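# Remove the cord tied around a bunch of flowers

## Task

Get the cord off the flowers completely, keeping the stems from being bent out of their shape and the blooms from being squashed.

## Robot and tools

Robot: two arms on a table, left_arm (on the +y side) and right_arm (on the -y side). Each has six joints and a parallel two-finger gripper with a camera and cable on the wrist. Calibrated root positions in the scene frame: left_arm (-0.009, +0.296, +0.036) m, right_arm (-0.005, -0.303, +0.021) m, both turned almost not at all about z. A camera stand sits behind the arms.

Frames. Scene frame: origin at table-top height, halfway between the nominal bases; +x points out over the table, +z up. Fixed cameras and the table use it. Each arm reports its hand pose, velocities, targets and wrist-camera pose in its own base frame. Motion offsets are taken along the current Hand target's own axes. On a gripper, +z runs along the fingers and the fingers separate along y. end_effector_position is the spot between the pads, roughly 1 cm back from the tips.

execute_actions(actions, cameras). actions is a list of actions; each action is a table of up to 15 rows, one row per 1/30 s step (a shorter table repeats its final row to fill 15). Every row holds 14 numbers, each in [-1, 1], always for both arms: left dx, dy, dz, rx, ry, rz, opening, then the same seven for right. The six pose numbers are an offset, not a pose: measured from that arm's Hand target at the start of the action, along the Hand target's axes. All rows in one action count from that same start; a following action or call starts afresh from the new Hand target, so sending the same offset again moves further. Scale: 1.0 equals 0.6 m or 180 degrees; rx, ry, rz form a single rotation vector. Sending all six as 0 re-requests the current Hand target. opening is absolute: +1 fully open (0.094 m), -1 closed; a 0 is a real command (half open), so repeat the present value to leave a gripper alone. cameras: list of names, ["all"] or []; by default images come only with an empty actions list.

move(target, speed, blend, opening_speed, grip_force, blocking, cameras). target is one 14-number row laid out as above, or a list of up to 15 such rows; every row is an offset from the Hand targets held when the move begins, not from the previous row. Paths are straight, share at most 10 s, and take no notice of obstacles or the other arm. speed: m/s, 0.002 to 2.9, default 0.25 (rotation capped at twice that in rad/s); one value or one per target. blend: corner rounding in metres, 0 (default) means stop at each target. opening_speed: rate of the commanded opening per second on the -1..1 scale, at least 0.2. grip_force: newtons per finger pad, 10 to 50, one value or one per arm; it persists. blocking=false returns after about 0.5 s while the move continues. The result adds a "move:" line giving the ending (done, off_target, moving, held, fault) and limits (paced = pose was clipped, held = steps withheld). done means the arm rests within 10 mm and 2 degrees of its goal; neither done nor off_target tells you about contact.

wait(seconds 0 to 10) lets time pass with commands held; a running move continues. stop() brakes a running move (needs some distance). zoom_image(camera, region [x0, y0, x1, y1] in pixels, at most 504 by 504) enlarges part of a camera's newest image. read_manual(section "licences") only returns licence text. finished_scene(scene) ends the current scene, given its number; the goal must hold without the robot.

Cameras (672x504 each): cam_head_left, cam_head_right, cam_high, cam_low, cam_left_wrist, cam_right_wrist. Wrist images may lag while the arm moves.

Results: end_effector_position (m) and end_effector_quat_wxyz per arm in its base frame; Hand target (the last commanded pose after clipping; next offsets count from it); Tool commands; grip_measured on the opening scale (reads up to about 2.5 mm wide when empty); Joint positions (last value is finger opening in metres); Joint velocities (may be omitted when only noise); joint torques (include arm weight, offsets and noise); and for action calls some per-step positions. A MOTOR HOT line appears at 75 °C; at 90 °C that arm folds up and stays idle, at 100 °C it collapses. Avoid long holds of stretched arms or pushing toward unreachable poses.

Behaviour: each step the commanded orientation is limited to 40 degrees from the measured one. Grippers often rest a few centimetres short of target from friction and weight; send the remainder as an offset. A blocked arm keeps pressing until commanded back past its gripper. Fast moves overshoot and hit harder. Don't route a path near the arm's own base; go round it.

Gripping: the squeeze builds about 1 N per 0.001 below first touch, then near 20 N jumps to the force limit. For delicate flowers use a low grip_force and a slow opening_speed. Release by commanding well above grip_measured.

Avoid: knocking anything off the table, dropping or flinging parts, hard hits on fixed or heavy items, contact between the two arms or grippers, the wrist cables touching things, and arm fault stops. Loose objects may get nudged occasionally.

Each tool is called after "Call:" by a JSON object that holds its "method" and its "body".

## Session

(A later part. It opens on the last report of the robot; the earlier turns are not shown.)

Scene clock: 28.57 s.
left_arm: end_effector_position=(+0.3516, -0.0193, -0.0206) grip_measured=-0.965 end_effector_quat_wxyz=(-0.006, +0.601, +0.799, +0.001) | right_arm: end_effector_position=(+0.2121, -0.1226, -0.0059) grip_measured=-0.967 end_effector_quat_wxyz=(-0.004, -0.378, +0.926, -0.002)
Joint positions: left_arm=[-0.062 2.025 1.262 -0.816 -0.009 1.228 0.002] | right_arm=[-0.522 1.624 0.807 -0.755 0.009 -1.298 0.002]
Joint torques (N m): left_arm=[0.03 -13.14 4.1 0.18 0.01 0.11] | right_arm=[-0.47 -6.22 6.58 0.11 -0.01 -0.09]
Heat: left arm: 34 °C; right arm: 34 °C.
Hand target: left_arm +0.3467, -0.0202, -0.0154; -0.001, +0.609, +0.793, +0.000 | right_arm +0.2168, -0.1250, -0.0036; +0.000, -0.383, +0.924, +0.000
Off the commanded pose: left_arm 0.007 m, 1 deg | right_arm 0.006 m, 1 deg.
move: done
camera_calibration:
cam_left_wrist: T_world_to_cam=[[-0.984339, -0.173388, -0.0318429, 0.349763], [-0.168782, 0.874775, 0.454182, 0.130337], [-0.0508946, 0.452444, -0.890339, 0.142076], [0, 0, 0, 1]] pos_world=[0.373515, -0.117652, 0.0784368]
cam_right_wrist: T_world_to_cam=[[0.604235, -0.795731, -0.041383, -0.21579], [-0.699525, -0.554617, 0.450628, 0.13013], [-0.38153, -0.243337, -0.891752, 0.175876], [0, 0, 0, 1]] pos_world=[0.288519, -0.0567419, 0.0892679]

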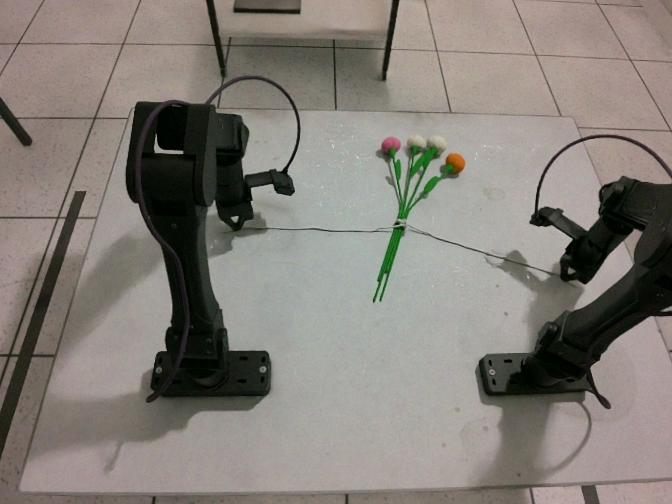

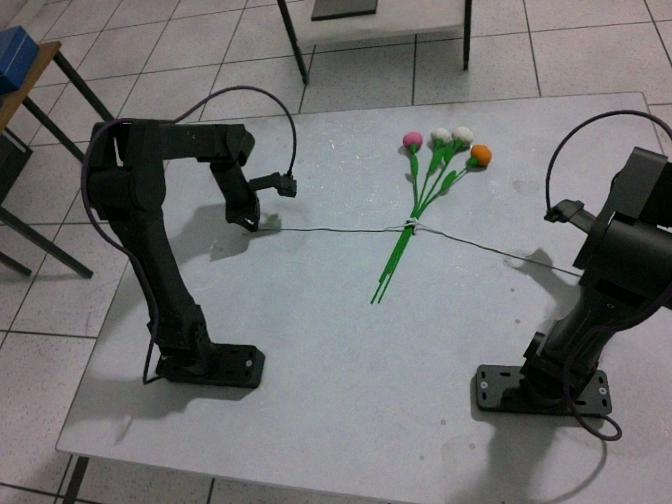

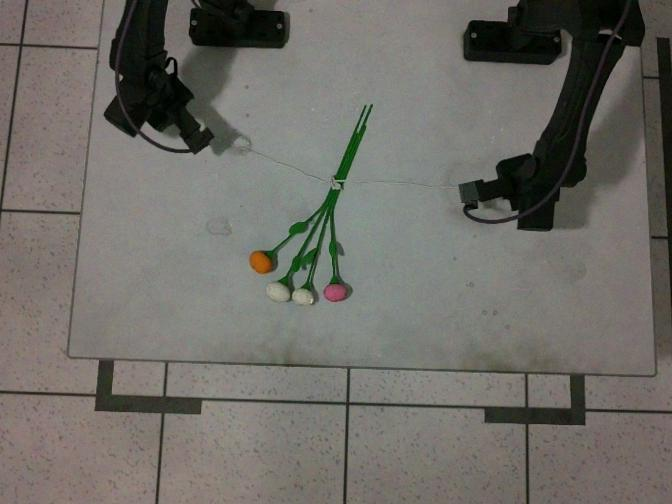

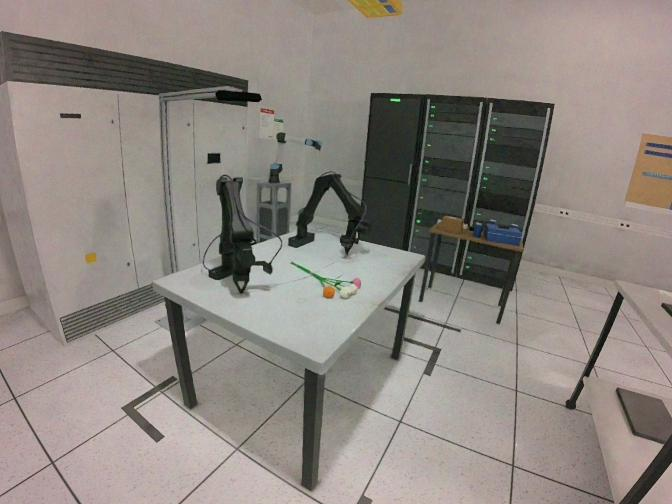

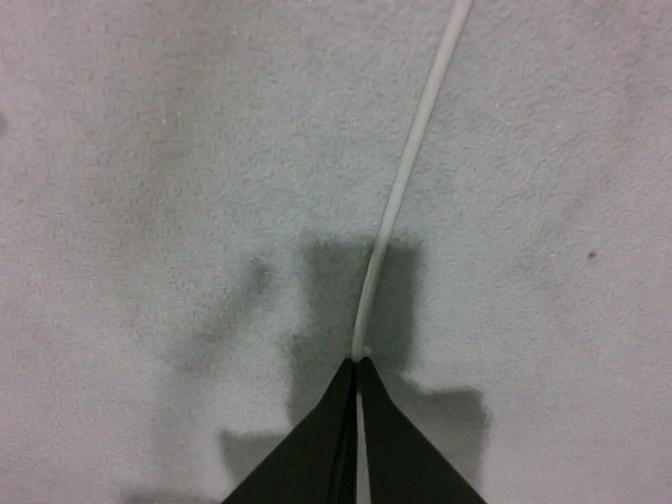

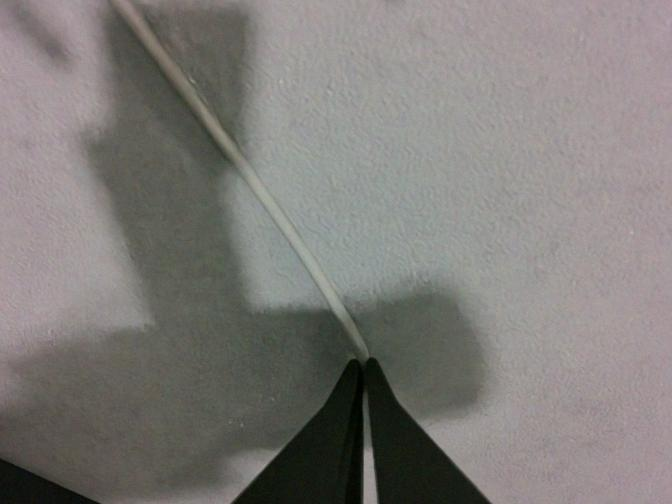

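Call:
{"method": "move", "body": {"target": [0.075,0.02,0,0,0,0,-1,0.066,-0.044,0,0,0,0,-1], "speed": 0.06, "cameras": ["cam_head_left","cam_high"]}}

Call:
{"method": "zoom_image", "body": {"camera": "cam_head_left", "region": [340, 190, 460, 260]}}

Call:
{"method": "zoom_image", "body": {"camera": "cam_high", "region": [280, 150, 400, 220]}}

Scene clock: 30.80 s.
left_arm: end_effector_position=(+0.3518, +0.0276, -0.0206) grip_measured=-0.965 end_effector_quat_wxyz=(-0.005, +0.601, +0.799, +0.002) | right_arm: end_effector_position=(+0.2040, -0.1689, -0.0055) grip_measured=-0.967 end_effector_quat_wxyz=(-0.003, -0.379, +0.925, -0.004)
Joint positions: left_arm=[0.071 2.025 1.262 -0.813 -0.009 1.362 0.002] | right_arm=[-0.689 1.691 0.883 -0.759 0.009 -1.466 0.002]
Joint torques (N m): left_arm=[0.14 -13.01 4.21 0.17 0.02 0.13] | right_arm=[-0.5 -6.91 6.67 0.09 -0.01 -0.09]
Heat: left arm: 34 °C; right arm: 34 °C.
Hand target: left_arm +0.3466, +0.0264, -0.0154; -0.001, +0.609, +0.793, +0.000 | right_arm +0.2074, -0.1716, -0.0037; +0.000, -0.383, +0.924, +0.000
Off the commanded pose: left_arm 0.007 m, 1 deg | right_arm 0.005 m, 1 deg.
move: done
Images, in order (width x height): cam_head_left 672x504, cam_high 672x504.

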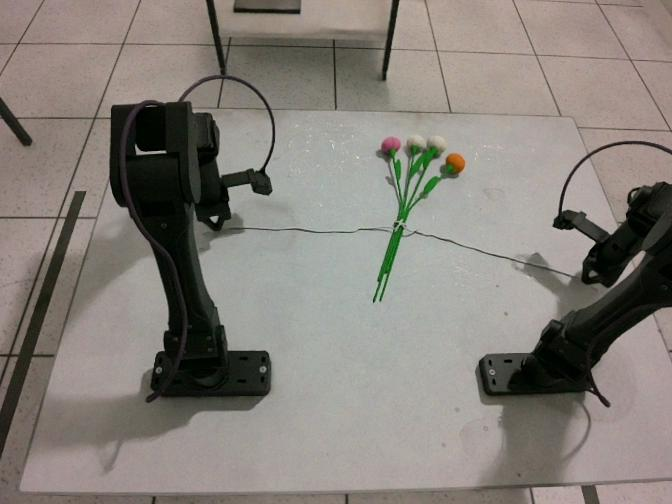

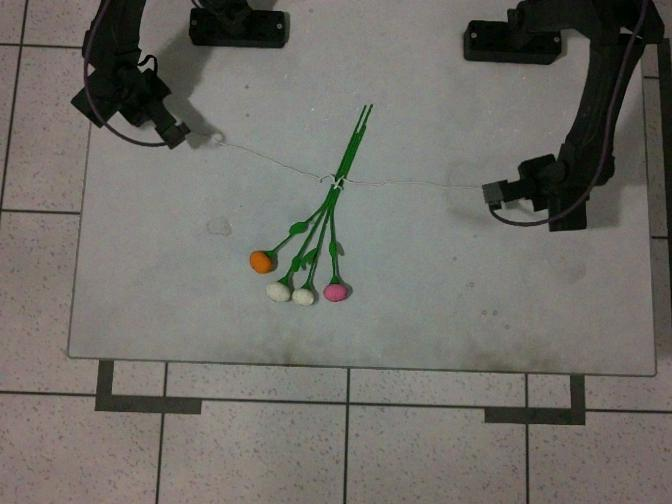

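Scaled by 4.200 from the camera's 672x504 image, which has a finer 960x720 frame.

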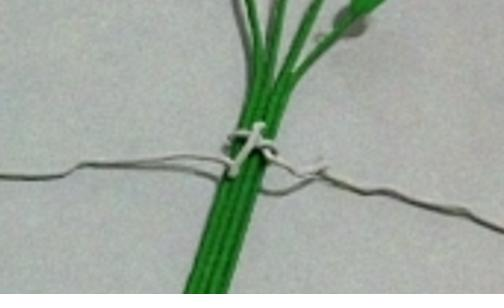

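Scaled by 4.200 from the camera's 672x504 image, which has a finer 960x720 frame.

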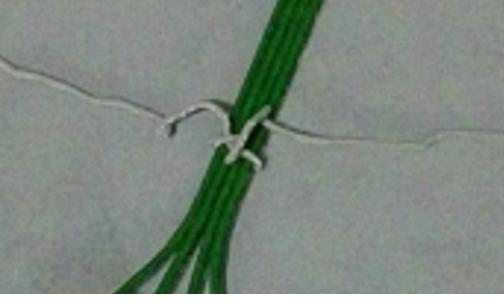

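Call:
{"method": "move", "body": {"target": [[0,0,0,0,0,0,-1,0,0,0,0,0,0,-0.3],[0,0,0,0,0,0,-1,0,0,-0.13,0,0,0,-0.3]], "opening_speed": 1.5}}

Call:
{"method": "move", "body": {"target": [0.161,0.043,0,0,0,0,-1,0,0,0,0,0,0,-0.3], "speed": 0.08, "cameras": ["all"]}}

Call:
{"method": "zoom_image", "body": {"camera": "cam_head_left", "region": [340, 190, 460, 260]}}

Call:
{"method": "zoom_image", "body": {"camera": "cam_high", "region": [280, 150, 400, 220]}}

Scene clock: 36.53 s.
left_arm: end_effector_position=(+0.3518, +0.0276, -0.0206) grip_measured=-0.965 end_effector_quat_wxyz=(-0.005, +0.601, +0.799, +0.002) | right_arm: end_effector_position=(+0.2052, -0.1698, +0.0672) grip_measured=-0.302 end_effector_quat_wxyz=(-0.008, -0.379, +0.925, +0.005)
Joint positions: left_arm=[0.071 2.025 1.262 -0.813 -0.009 1.362 0.002] | right_arm=[-0.689 1.596 1.096 -1.086 0.009 -1.466 0.033]
Joint torques (N m): left_arm=[0.14 -13.04 4.23 0.18 0.01 0.13] | right_arm=[-0.5 -8.92 6.71 0.05 -0.01 -0.09]
Heat: left arm: 34 °C; right arm: 34 °C.
Hand target: left_arm +0.3466, +0.0264, -0.0154; -0.001, +0.609, +0.793, +0.000 | right_arm +0.2073, -0.1716, +0.0743; +0.000, -0.383, +0.924, +0.000
Off the commanded pose: left_arm 0.007 m, 1 deg | right_arm 0.008 m, 1 deg.
move: done

Scene clock: 38.60 s.
left_arm: end_effector_position=(+0.3485, +0.1288, -0.0123) grip_measured=-0.965 end_effector_quat_wxyz=(+0.006, +0.600, +0.800, +0.018) | right_arm: end_effector_position=(+0.2052, -0.1698, +0.0672) grip_measured=-0.302 end_effector_quat_wxyz=(-0.008, -0.379, +0.925, +0.005)
Joint positions: left_arm=[0.347 2.037 1.318 -0.815 -0.009 1.635 0.002] | right_arm=[-0.689 1.596 1.096 -1.086 0.009 -1.466 0.033]
Joint torques (N m): left_arm=[-0.06 -8.35 8.69 -0.08 0.01 0.14] | right_arm=[-0.5 -8.92 6.72 0.06 0 -0.09]
Heat: left arm: 34 °C; right arm: 34 °C.
Hand target: left_arm +0.3465, +0.1264, -0.0154; -0.001, +0.609, +0.793, +0.000 | right_arm +0.2073, -0.1716, +0.0743; +0.000, -0.383, +0.924, +0.000
Off the commanded pose: left_arm 0.004 m, 3 deg | right_arm 0.008 m, 1 deg.
move: off_target (left_arm)
camera_calibration:
cam_left_wrist: T_world_to_cam=[[-0.981804, -0.175542, -0.0724238, 0.371588], [-0.189105, 0.869066, 0.457126, 0.00437898], [-0.0173037, 0.462504, -0.886449, 0.0693926], [0, 0, 0, 1]] pos_world=[0.366856, 0.0293294, 0.0864231]
cam_right_wrist: T_world_to_cam=[[0.604687, -0.794435, -0.0568036, -0.245079], [-0.693287, -0.560121, 0.453451, 0.0638581], [-0.392054, -0.234815, -0.889469, 0.230411], [0, 0, 0, 1]] pos_world=[0.282802, -0.104827, 0.162065]

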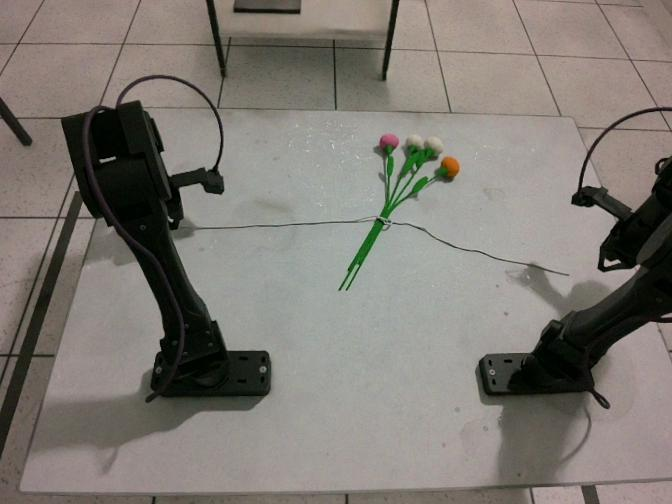

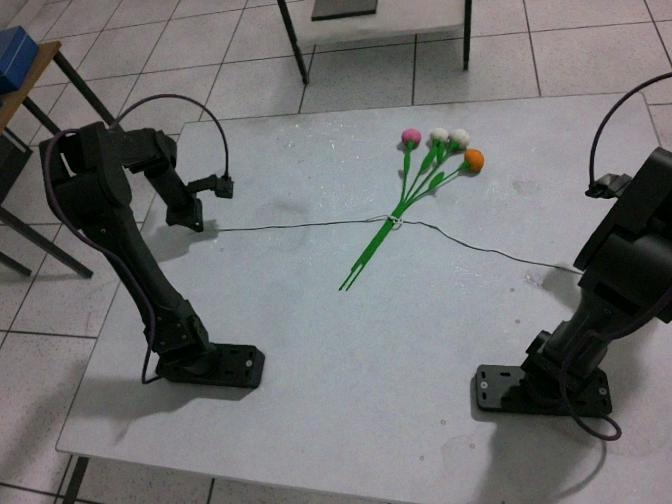

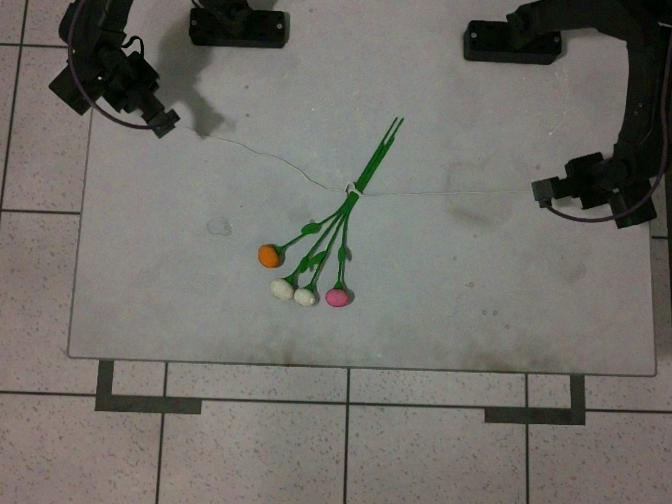

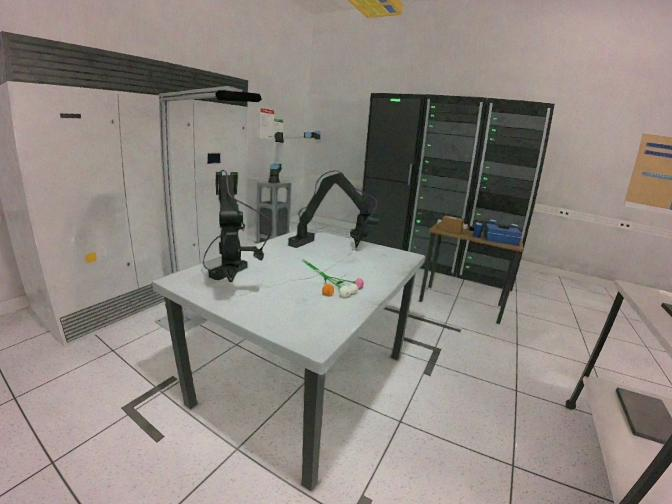

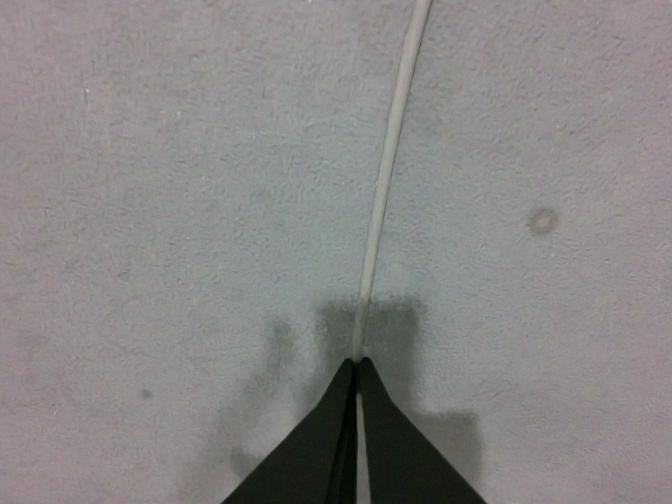

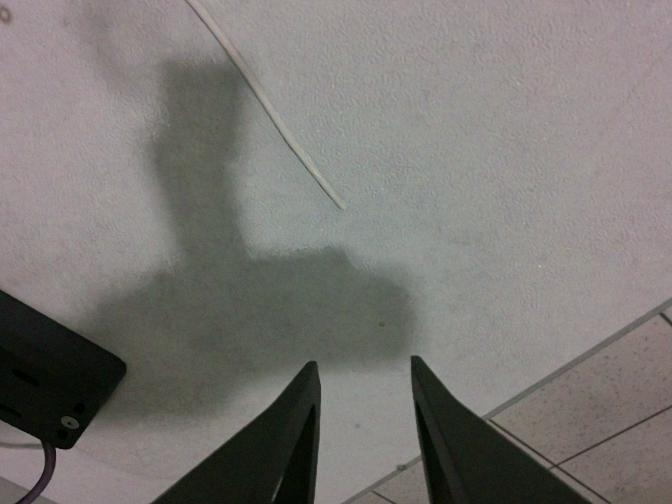

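Scaled by 4.200 from the camera's 672x504 image, which has a finer 960x720 frame.

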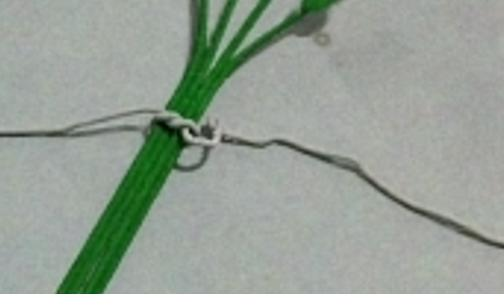

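Scaled by 4.200 from the camera's 672x504 image, which has a finer 960x720 frame.

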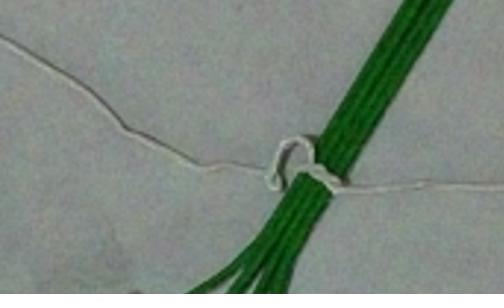

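Call:
{"method": "move", "body": {"target": [0,0,0,0,0,0,-1,-0.648,0.436,0.024,0,0,0.424,0], "speed": 0.3, "cameras": ["cam_right_wrist","cam_head_left","cam_high"]}}

Scene clock: 43.47 s.
left_arm: end_effector_position=(+0.3485, +0.1288, -0.0123) grip_measured=-0.965 end_effector_quat_wxyz=(+0.006, +0.600, +0.800, +0.018) | right_arm: end_effector_position=(+0.2913, +0.2891, +0.0615) grip_measured=-0.002 end_effector_quat_wxyz=(-0.007, +0.261, +0.965, +0.008)
Joint positions: left_arm=[0.347 2.037 1.318 -0.815 -0.009 1.635 0.002] | right_arm=[0.77 2.123 1.757 -1.198 -0.02 1.298 0.047]
Joint torques (N m): left_arm=[-0.03 -8.39 8.65 -0.09 0.01 0.12] | right_arm=[-0.2 -12.05 7.65 0.09 0.18 0.11]
Heat: left arm: 34 °C; right arm: 35 °C.
Hand target: left_arm +0.3465, +0.1264, -0.0154; -0.001, +0.609, +0.793, +0.000 | right_arm +0.2970, +0.2882, +0.0600; +0.000, +0.270, +0.963, +0.000
Off the commanded pose: left_arm 0.004 m, 3 deg | right_arm 0.006 m, 2 deg.
move: off_target (left_arm)
camera_calibration:
cam_right_wrist: T_world_to_cam=[[-0.607876, -0.792178, -0.0542398, 0.419545], [-0.719472, 0.520609, 0.459702, 0.0779581], [-0.335928, 0.318466, -0.886415, 0.190372], [0, 0, 0, 1]] pos_world=[0.375071, 0.231142, 0.155667]
Images, in order (width x height): cam_head_left 672x504, cam_high 672x504, cam_right_wrist 672x504.

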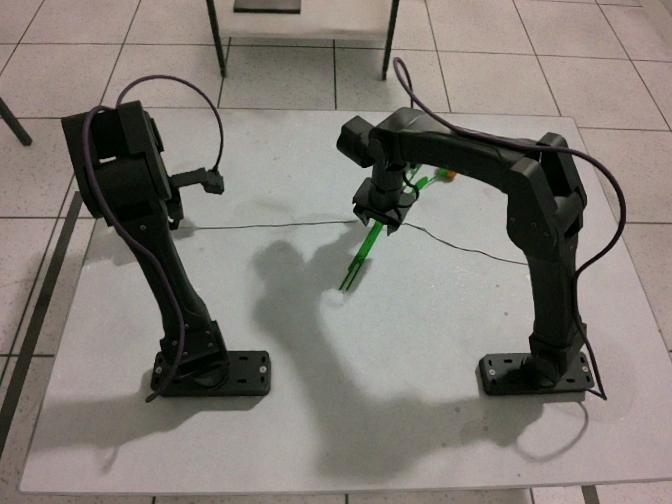

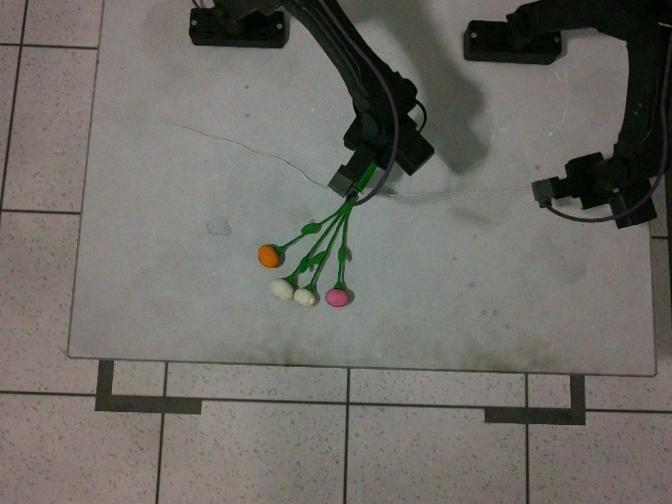

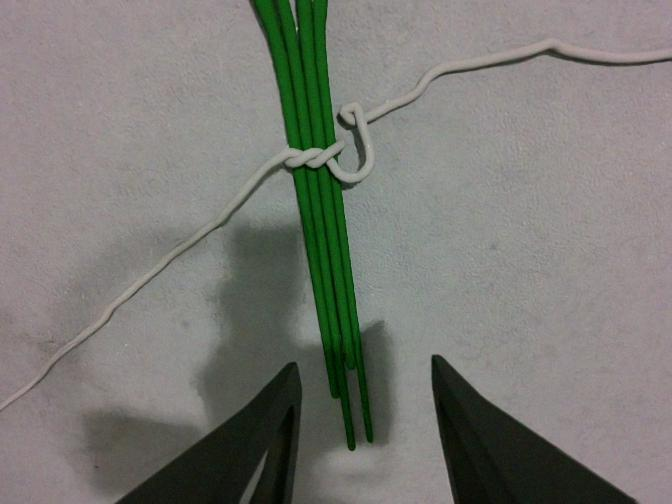

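Call:
{"method": "move", "body": {"target": [0,0,0,0,0,0,-1,0,0.026,0.107,0,0,-0.039,0], "speed": 0.15, "cameras": ["cam_right_wrist"]}}

Scene clock: 45.70 s.
left_arm: end_effector_position=(+0.3485, +0.1288, -0.0123) grip_measured=-0.965 end_effector_quat_wxyz=(+0.006, +0.600, +0.800, +0.018) | right_arm: end_effector_position=(+0.3038, +0.3013, +0.0018) grip_measured=-0.002 end_effector_quat_wxyz=(-0.009, +0.215, +0.977, +0.005)
Joint positions: left_arm=[0.347 2.037 1.318 -0.815 -0.009 1.635 0.002] | right_arm=[0.77 2.253 1.727 -1.046 -0.02 1.203 0.047]
Joint torques (N m): left_arm=[-0.08 -8.36 8.64 -0.09 0.01 0.11] | right_arm=[0.53 -14.17 4.83 0.36 0.18 -0.06]
Heat: left arm: 34 °C; right arm: 35 °C.
Hand target: left_arm +0.3465, +0.1264, -0.0154; -0.001, +0.609, +0.793, +0.000 | right_arm +0.3052, +0.3016, -0.0042; +0.000, +0.210, +0.978, +0.000
Off the commanded pose: left_arm 0.004 m, 3 deg | right_arm 0.006 m, 1 deg.
move: off_target (left_arm)
camera_calibration:
cam_right_wrist: T_world_to_cam=[[-0.530149, -0.846593, -0.0471395, 0.42631], [-0.763483, 0.452444, 0.460855, 0.141977], [-0.368829, 0.280312, -0.886222, 0.159331], [0, 0, 0, 1]] pos_world=[0.393171, 0.252012, 0.0958684]
Images, in order (width x height): cam_right_wrist 672x504.

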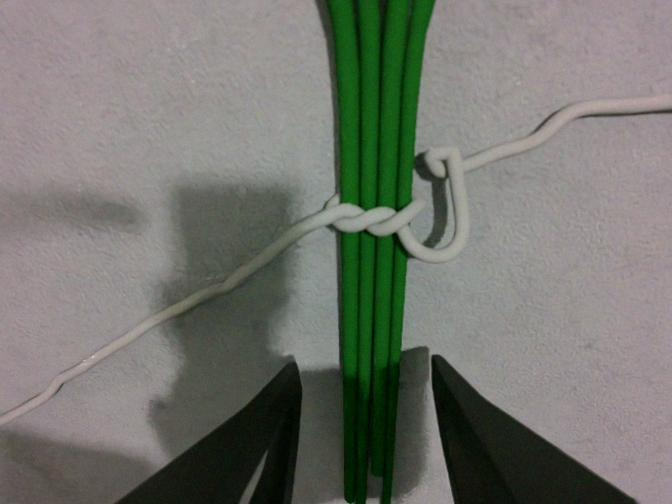

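Call:
{"method": "move", "body": {"target": [0,0,0,0,0,0,-1,0,0,0.014,0,0,0,0], "speed": 0.05, "cameras": ["cam_right_wrist"]}}

Call:
{"method": "move", "body": {"target": [0,0,0,0,0,0,-1,0,0,0,0,0,0,-0.7], "grip_force": [50,15], "opening_speed": 0.5, "cameras": ["cam_right_wrist"]}}

Scene clock: 47.33 s.
left_arm: end_effector_position=(+0.3485, +0.1288, -0.0123) grip_measured=-0.965 end_effector_quat_wxyz=(+0.006, +0.600, +0.800, +0.018) | right_arm: end_effector_position=(+0.3056, +0.3030, -0.0012) grip_measured=-0.002 end_effector_quat_wxyz=(-0.005, +0.215, +0.977, +0.011)
Joint positions: left_arm=[0.347 2.037 1.318 -0.815 -0.009 1.635 0.002] | right_arm=[0.77 2.253 1.714 -1.02 -0.02 1.203 0.047]
Joint torques (N m): left_arm=[-0.06 -8.42 8.65 -0.07 0.02 0.11] | right_arm=[0.53 -13.27 4.55 0.39 0.19 -0.06]
Heat: left arm: 34 °C; right arm: 35 °C.
Hand target: left_arm +0.3465, +0.1264, -0.0154; -0.001, +0.609, +0.793, +0.000 | right_arm +0.3052, +0.3016, -0.0126; +0.000, +0.210, +0.978, +0.000
Off the commanded pose: left_arm 0.004 m, 3 deg | right_arm 0.012 m, 1 deg.
move: off_target (left_arm, right_arm)
camera_calibration:
cam_right_wrist: T_world_to_cam=[[-0.52956, -0.846133, -0.0602093, 0.428263], [-0.767955, 0.448063, 0.457694, 0.146549], [-0.360292, 0.288614, -0.887069, 0.151684], [0, 0, 0, 1]] pos_world=[0.393985, 0.252926, 0.0932655]
Images, in order (width x height): cam_right_wrist 672x504.

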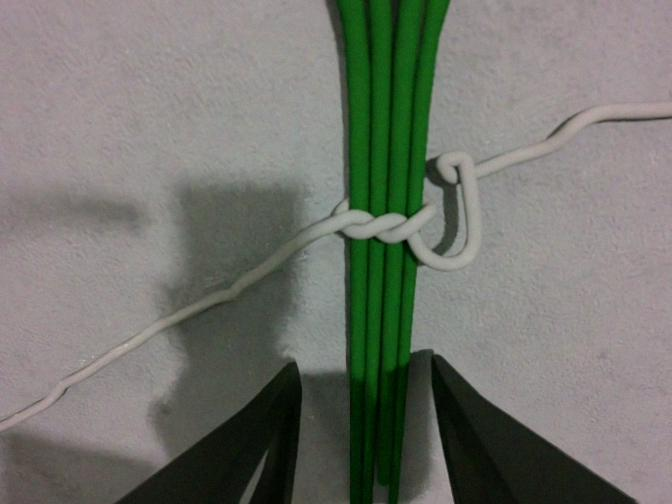

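Scene clock: 51.77 s.
left_arm: end_effector_position=(+0.3485, +0.1288, -0.0123) grip_measured=-0.965 end_effector_quat_wxyz=(+0.006, +0.600, +0.800, +0.018) | right_arm: end_effector_position=(+0.3059, +0.3033, -0.0012) grip_measured=-0.697 end_effector_quat_wxyz=(-0.005, +0.215, +0.977, +0.011)
Joint positions: left_arm=[0.347 2.037 1.318 -0.815 -0.009 1.635 0.002] | right_arm=[0.77 2.253 1.714 -1.019 -0.02 1.203 0.014]
Joint torques (N m): left_arm=[-0.05 -8.42 8.68 -0.09 0.03 0.13] | right_arm=[0.51 -13.26 4.53 0.37 0.18 -0.06]
Heat: left arm: 34 °C; right arm: 34 °C.
Hand target: left_arm +0.3465, +0.1264, -0.0154; -0.001, +0.609, +0.793, +0.000 | right_arm +0.3052, +0.3016, -0.0126; +0.000, +0.210, +0.978, +0.000
Off the commanded pose: left_arm 0.004 m, 3 deg | right_arm 0.012 m, 1 deg.
grip_force (N): 50, 15
move: off_target (left_arm, right_arm)
camera_calibration:
cam_right_wrist: T_world_to_cam=[[-0.529482, -0.846076, -0.0616808, 0.428547], [-0.768461, 0.44757, 0.457327, 0.147017], [-0.359327, 0.289546, -0.887157, 0.151119], [0, 0, 0, 1]] pos_world=[0.394186, 0.253027, 0.0932652]
Images, in order (width x height): cam_right_wrist 672x504.

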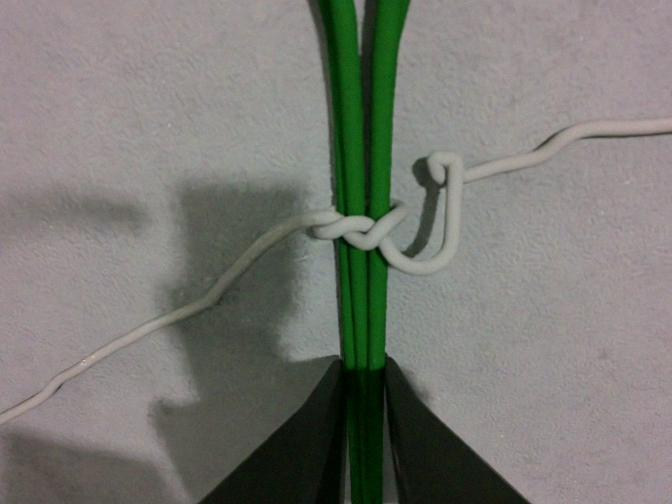

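Call:
{"method": "move", "body": {"target": [0,0,0,0,0,0,-1,0,0,0,0,0,0,-0.73], "opening_speed": 0.5}}

Call:
{"method": "move", "body": {"target": [0.08,0.022,0,0,0,0,-1,0,0,0,0,0,0,-0.73], "speed": 0.05, "cameras": ["cam_right_wrist","cam_head_left"]}}

Scene clock: 52.83 s.
left_arm: end_effector_position=(+0.3485, +0.1288, -0.0123) grip_measured=-0.965 end_effector_quat_wxyz=(+0.006, +0.600, +0.800, +0.018) | right_arm: end_effector_position=(+0.3059, +0.3033, -0.0012) grip_measured=-0.727 end_effector_quat_wxyz=(-0.005, +0.215, +0.977, +0.011)
Joint positions: left_arm=[0.347 2.037 1.318 -0.815 -0.009 1.635 0.002] | right_arm=[0.77 2.253 1.714 -1.019 -0.02 1.203 0.013]
Joint torques (N m): left_arm=[-0.02 -8.42 8.64 -0.09 0.01 0.12] | right_arm=[0.54 -13.24 4.53 0.37 0.18 -0.06]
Heat: left arm: 34 °C; right arm: 34 °C.
Hand target: left_arm +0.3465, +0.1264, -0.0154; -0.001, +0.609, +0.793, +0.000 | right_arm +0.3052, +0.3016, -0.0126; +0.000, +0.210, +0.978, +0.000
Off the commanded pose: left_arm 0.004 m, 3 deg | right_arm 0.012 m, 1 deg.
grip_force (N): 50, 15
move: off_target (left_arm, right_arm)

Scene clock: 54.73 s.
left_arm: end_effector_position=(+0.3499, +0.1767, -0.0115) grip_measured=-0.965 end_effector_quat_wxyz=(+0.005, +0.603, +0.798, +0.019) | right_arm: end_effector_position=(+0.3070, +0.3048, -0.0011) grip_measured=-0.728 end_effector_quat_wxyz=(-0.003, +0.214, +0.977, +0.014)
Joint positions: left_arm=[0.461 2.104 1.425 -0.853 -0.009 1.756 0.002] | right_arm=[0.771 2.253 1.714 -1.011 -0.02 1.203 0.013]
Joint torques (N m): left_arm=[0.5 -8.92 8.91 -0.08 0.02 0.11] | right_arm=[0.49 -13.27 4.53 0.32 0.18 -0.06]
Heat: left arm: 35 °C; right arm: 34 °C.
Hand target: left_arm +0.3468, +0.1761, -0.0154; -0.001, +0.609, +0.793, +0.000 | right_arm +0.3051, +0.3017, -0.0126; +0.000, +0.210, +0.978, +0.000
Off the commanded pose: left_arm 0.005 m, 2 deg | right_arm 0.012 m, 2 deg.
grip_force (N): 50, 15
move: off_target (right_arm)
camera_calibration:
cam_right_wrist: T_world_to_cam=[[-0.528506, -0.846108, -0.0691581, 0.430285], [-0.771329, 0.444572, 0.455419, 0.148957], [-0.354588, 0.294036, -0.887587, 0.148317], [0, 0, 0, 1]] pos_world=[0.394894, 0.254235, 0.0935637]
Images, in order (width x height): cam_head_left 672x504, cam_right_wrist 672x504.

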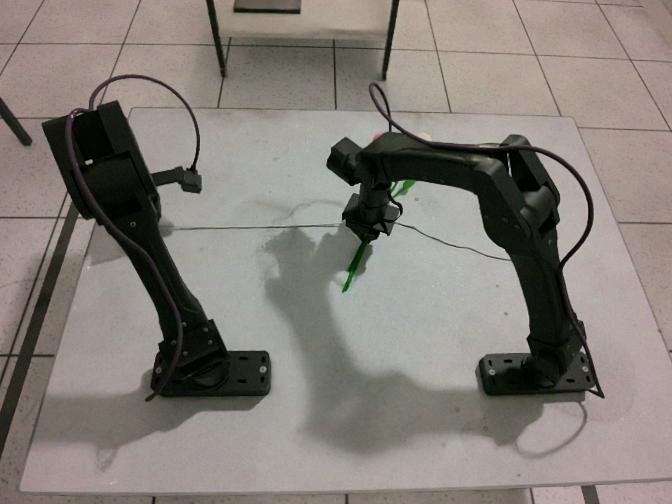

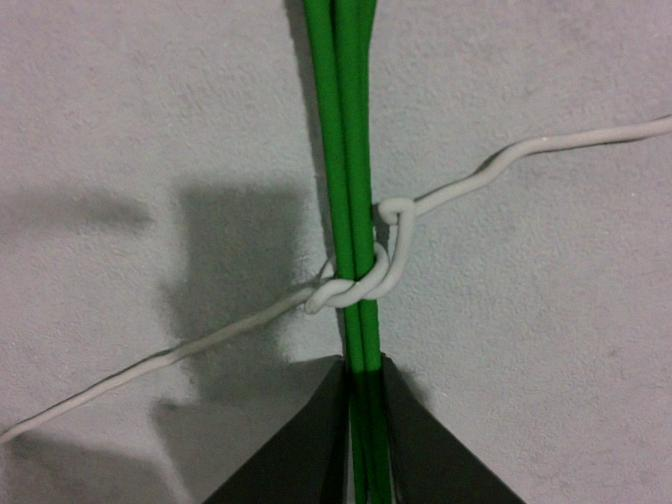

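Call:
{"method": "move", "body": {"target": [0.1,0.027,0,0,0,0,-1,0,0,0,0,0,0,-0.73], "speed": 0.05, "cameras": ["cam_right_wrist","cam_head_left","cam_head_right"]}}

Scene clock: 57.20 s.
left_arm: end_effector_position=(+0.3505, +0.2398, -0.0100) grip_measured=-0.965 end_effector_quat_wxyz=(+0.003, +0.603, +0.798, +0.021) | right_arm: end_effector_position=(+0.3084, +0.3062, -0.0011) grip_measured=-0.728 end_effector_quat_wxyz=(-0.001, +0.213, +0.977, +0.018)
Joint positions: left_arm=[0.594 2.215 1.613 -0.927 -0.009 1.888 0.002] | right_arm=[0.771 2.253 1.714 -1.003 -0.02 1.201 0.013]
Joint torques (N m): left_arm=[0.42 -9.76 9.14 -0.1 0.01 0.13] | right_arm=[0.5 -13.27 4.57 0.26 0.18 -0.05]
Heat: left arm: 35 °C; right arm: 34 °C.
Hand target: left_arm +0.3469, +0.2383, -0.0155; -0.001, +0.609, +0.793, +0.000 | right_arm +0.3051, +0.3017, -0.0126; +0.000, +0.210, +0.978, +0.000
Off the commanded pose: left_arm 0.007 m, 3 deg | right_arm 0.013 m, 2 deg.
grip_force (N): 50, 15
move: off_target (left_arm, right_arm)
camera_calibration:
cam_right_wrist: T_world_to_cam=[[-0.526854, -0.8465, -0.0765606, 0.431687], [-0.774461, 0.440995, 0.453578, 0.151489], [-0.350191, 0.298263, -0.887922, 0.145761], [0, 0, 0, 1]] pos_world=[0.395802, 0.255142, 0.0937622]
Images, in order (width x height): cam_head_left 672x504, cam_head_right 672x504, cam_right_wrist 672x504.

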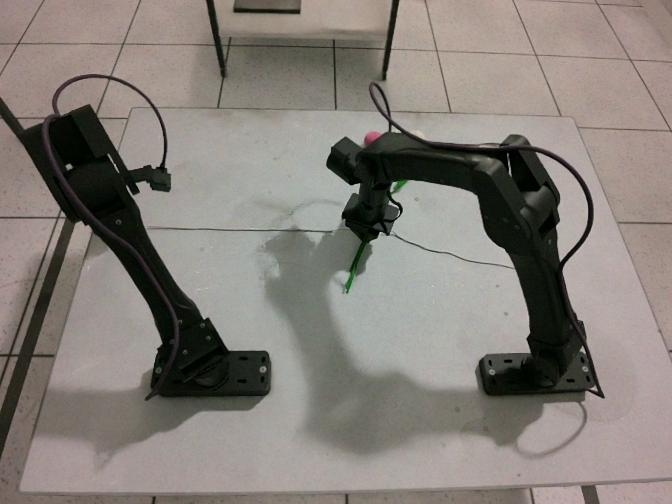

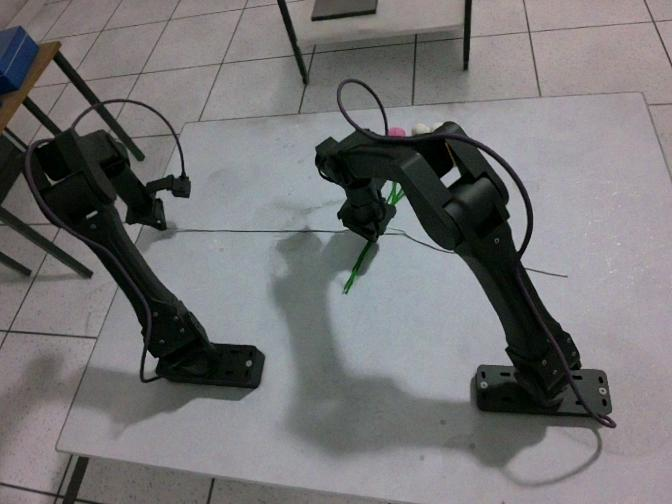

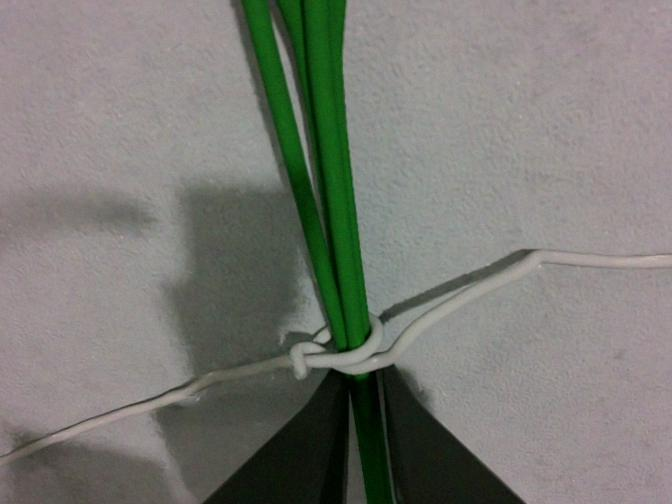

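Call:
{"method": "move", "body": {"target": [[-0.025,-0.006,0,0,0,0,-1,0,0,0,0,0,0,-0.3],[-0.025,-0.006,0,0,0,0,-1,0,0,-0.1,0,0,0,-0.1],[-0.025,-0.006,0,0,0,0,-1,-0.16,0.02,-0.1,0,0,0,-0.1]], "speed": 0.15, "opening_speed": 1.0, "cameras": ["cam_right_wrist","cam_head_left","cam_high"]}}

Scene clock: 63.10 s.
left_arm: end_effector_position=(+0.3558, +0.2320, -0.0100) grip_measured=-0.965 end_effector_quat_wxyz=(+0.003, +0.608, +0.794, +0.021) | right_arm: end_effector_position=(+0.3947, +0.2739, +0.0527) grip_measured=-0.102 end_effector_quat_wxyz=(-0.003, +0.217, +0.976, +0.011)
Joint positions: left_arm=[0.572 2.215 1.613 -0.927 -0.009 1.879 0.002] | right_arm=[0.597 2.466 2.304 -1.396 -0.019 1.036 0.042]
Joint torques (N m): left_arm=[-0.36 -12.05 5.19 0.06 0.01 -0.09] | right_arm=[0.18 -14.67 7.69 0.11 0.18 -0.07]
Heat: left arm: 35 °C; right arm: 35 °C.
Hand target: left_arm +0.3473, +0.2228, -0.0155; -0.001, +0.609, +0.793, +0.000 | right_arm +0.3976, +0.2731, +0.0475; +0.000, +0.210, +0.978, +0.000
Off the commanded pose: left_arm 0.014 m, 3 deg | right_arm 0.006 m, 2 deg.
grip_force (N): 50, 15
move: off_target (left_arm); target 2's new opening was sent with right_arm's hand 0.021 m and 3 deg from that target
camera_calibration:
cam_right_wrist: T_world_to_cam=[[-0.534106, -0.84311, -0.0624225, 0.455148], [-0.767636, 0.452706, 0.453643, 0.202258], [-0.354212, 0.290211, -0.888995, 0.237241], [0, 0, 0, 1]] pos_world=[0.482391, 0.223326, 0.147564]
Images, in order (width x height): cam_head_left 672x504, cam_high 672x504, cam_right_wrist 672x504.

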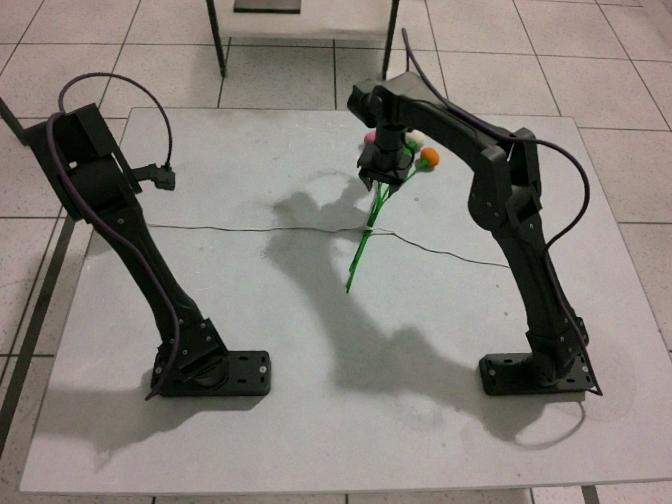

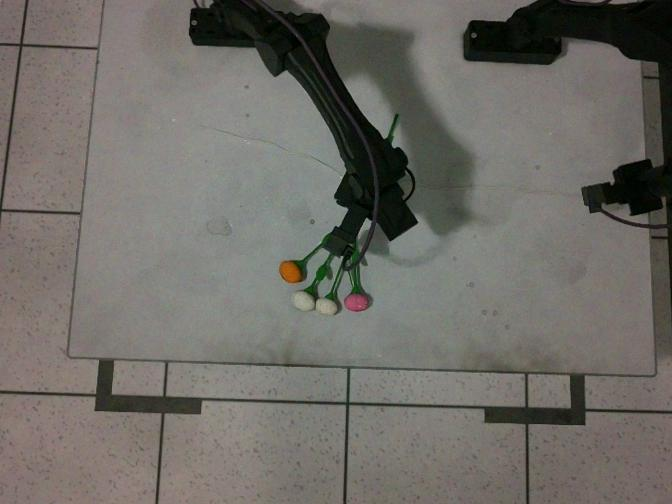

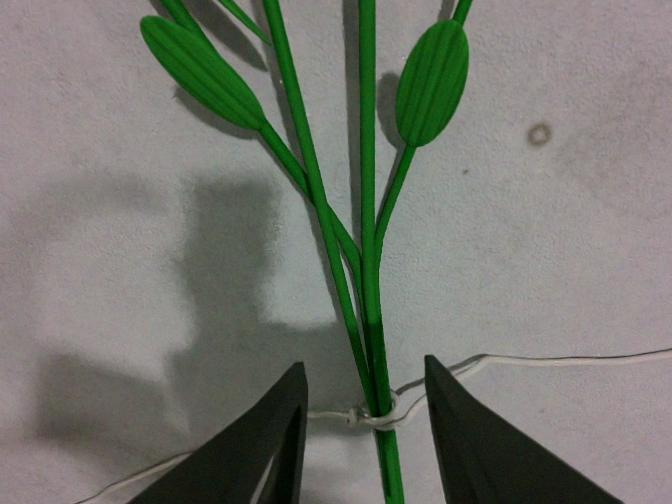

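Call:
{"method": "move", "body": {"target": [0,0,0,0,0,0,-1,0,-0.006,0.098,0,0,0,-0.1], "speed": 0.12}}

Call:
{"method": "move", "body": {"target": [0,0,0,0,0,0,-1,0,0,0,0,0,0,-0.73], "opening_speed": 0.5, "cameras": ["cam_right_wrist","cam_head_left"]}}

Scene clock: 64.80 s.
left_arm: end_effector_position=(+0.3558, +0.2320, -0.0100) grip_measured=-0.965 end_effector_quat_wxyz=(+0.003, +0.608, +0.794, +0.021) | right_arm: end_effector_position=(+0.3934, +0.2730, -0.0002) grip_measured=-0.102 end_effector_quat_wxyz=(-0.004, +0.210, +0.978, +0.009)
Joint positions: left_arm=[0.572 2.215 1.613 -0.927 -0.009 1.879 0.002] | right_arm=[0.597 2.473 2.105 -1.196 -0.019 1.02 0.042]
Joint torques (N m): left_arm=[-0.39 -12.08 5.2 0.07 0 -0.09] | right_arm=[-0.14 -15.47 4.86 0.37 0.18 -0.06]
Heat: left arm: 35 °C; right arm: 35 °C.
Hand target: left_arm +0.3473, +0.2228, -0.0155; -0.001, +0.609, +0.793, +0.000 | right_arm +0.3961, +0.2698, -0.0113; +0.000, +0.210, +0.978, +0.000
Off the commanded pose: left_arm 0.014 m, 3 deg | right_arm 0.012 m, 1 deg.
grip_force (N): 50, 15
move: off_target (left_arm, right_arm)

Scene clock: 68.73 s.
left_arm: end_effector_position=(+0.3558, +0.2320, -0.0100) grip_measured=-0.965 end_effector_quat_wxyz=(+0.003, +0.608, +0.794, +0.021) | right_arm: end_effector_position=(+0.3940, +0.2734, -0.0002) grip_measured=-0.728 end_effector_quat_wxyz=(-0.003, +0.210, +0.978, +0.010)
Joint positions: left_arm=[0.572 2.215 1.613 -0.927 -0.009 1.879 0.002] | right_arm=[0.597 2.473 2.105 -1.193 -0.019 1.02 0.013]
Joint torques (N m): left_arm=[-0.39 -12.04 5.19 0.06 0 -0.1] | right_arm=[-0.13 -15.49 4.86 0.37 0.18 -0.05]
Heat: left arm: 35 °C; right arm: 34 °C.
Hand target: left_arm +0.3473, +0.2228, -0.0155; -0.001, +0.609, +0.793, +0.000 | right_arm +0.3961, +0.2698, -0.0113; +0.000, +0.210, +0.978, +0.000
Off the commanded pose: left_arm 0.014 m, 3 deg | right_arm 0.012 m, 1 deg.
grip_force (N): 50, 15
move: off_target (left_arm, right_arm)
camera_calibration:
cam_right_wrist: T_world_to_cam=[[-0.521164, -0.851309, -0.0605088, 0.448197], [-0.773818, 0.441438, 0.454245, 0.231457], [-0.359992, 0.283559, -0.888819, 0.194172], [0, 0, 0, 1]] pos_world=[0.48259, 0.224321, 0.0945649]
Images, in order (width x height): cam_head_left 672x504, cam_right_wrist 672x504.

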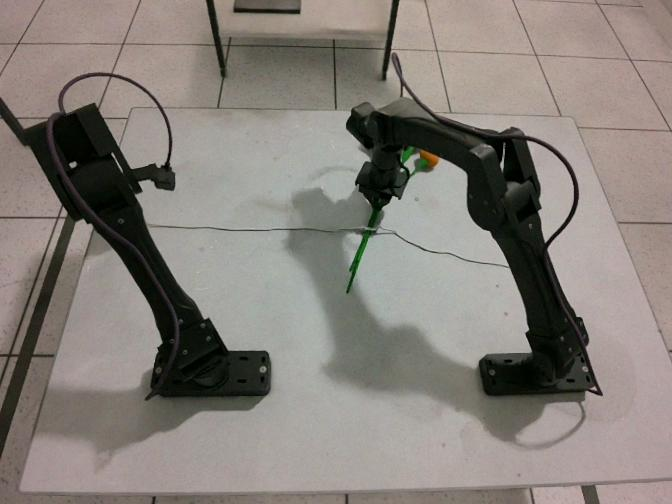

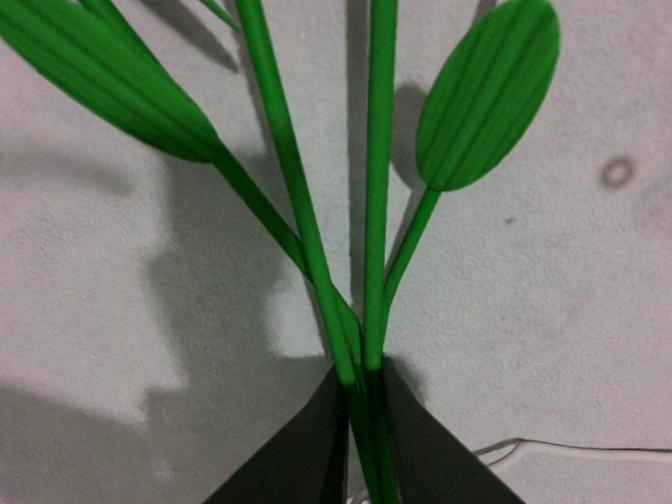

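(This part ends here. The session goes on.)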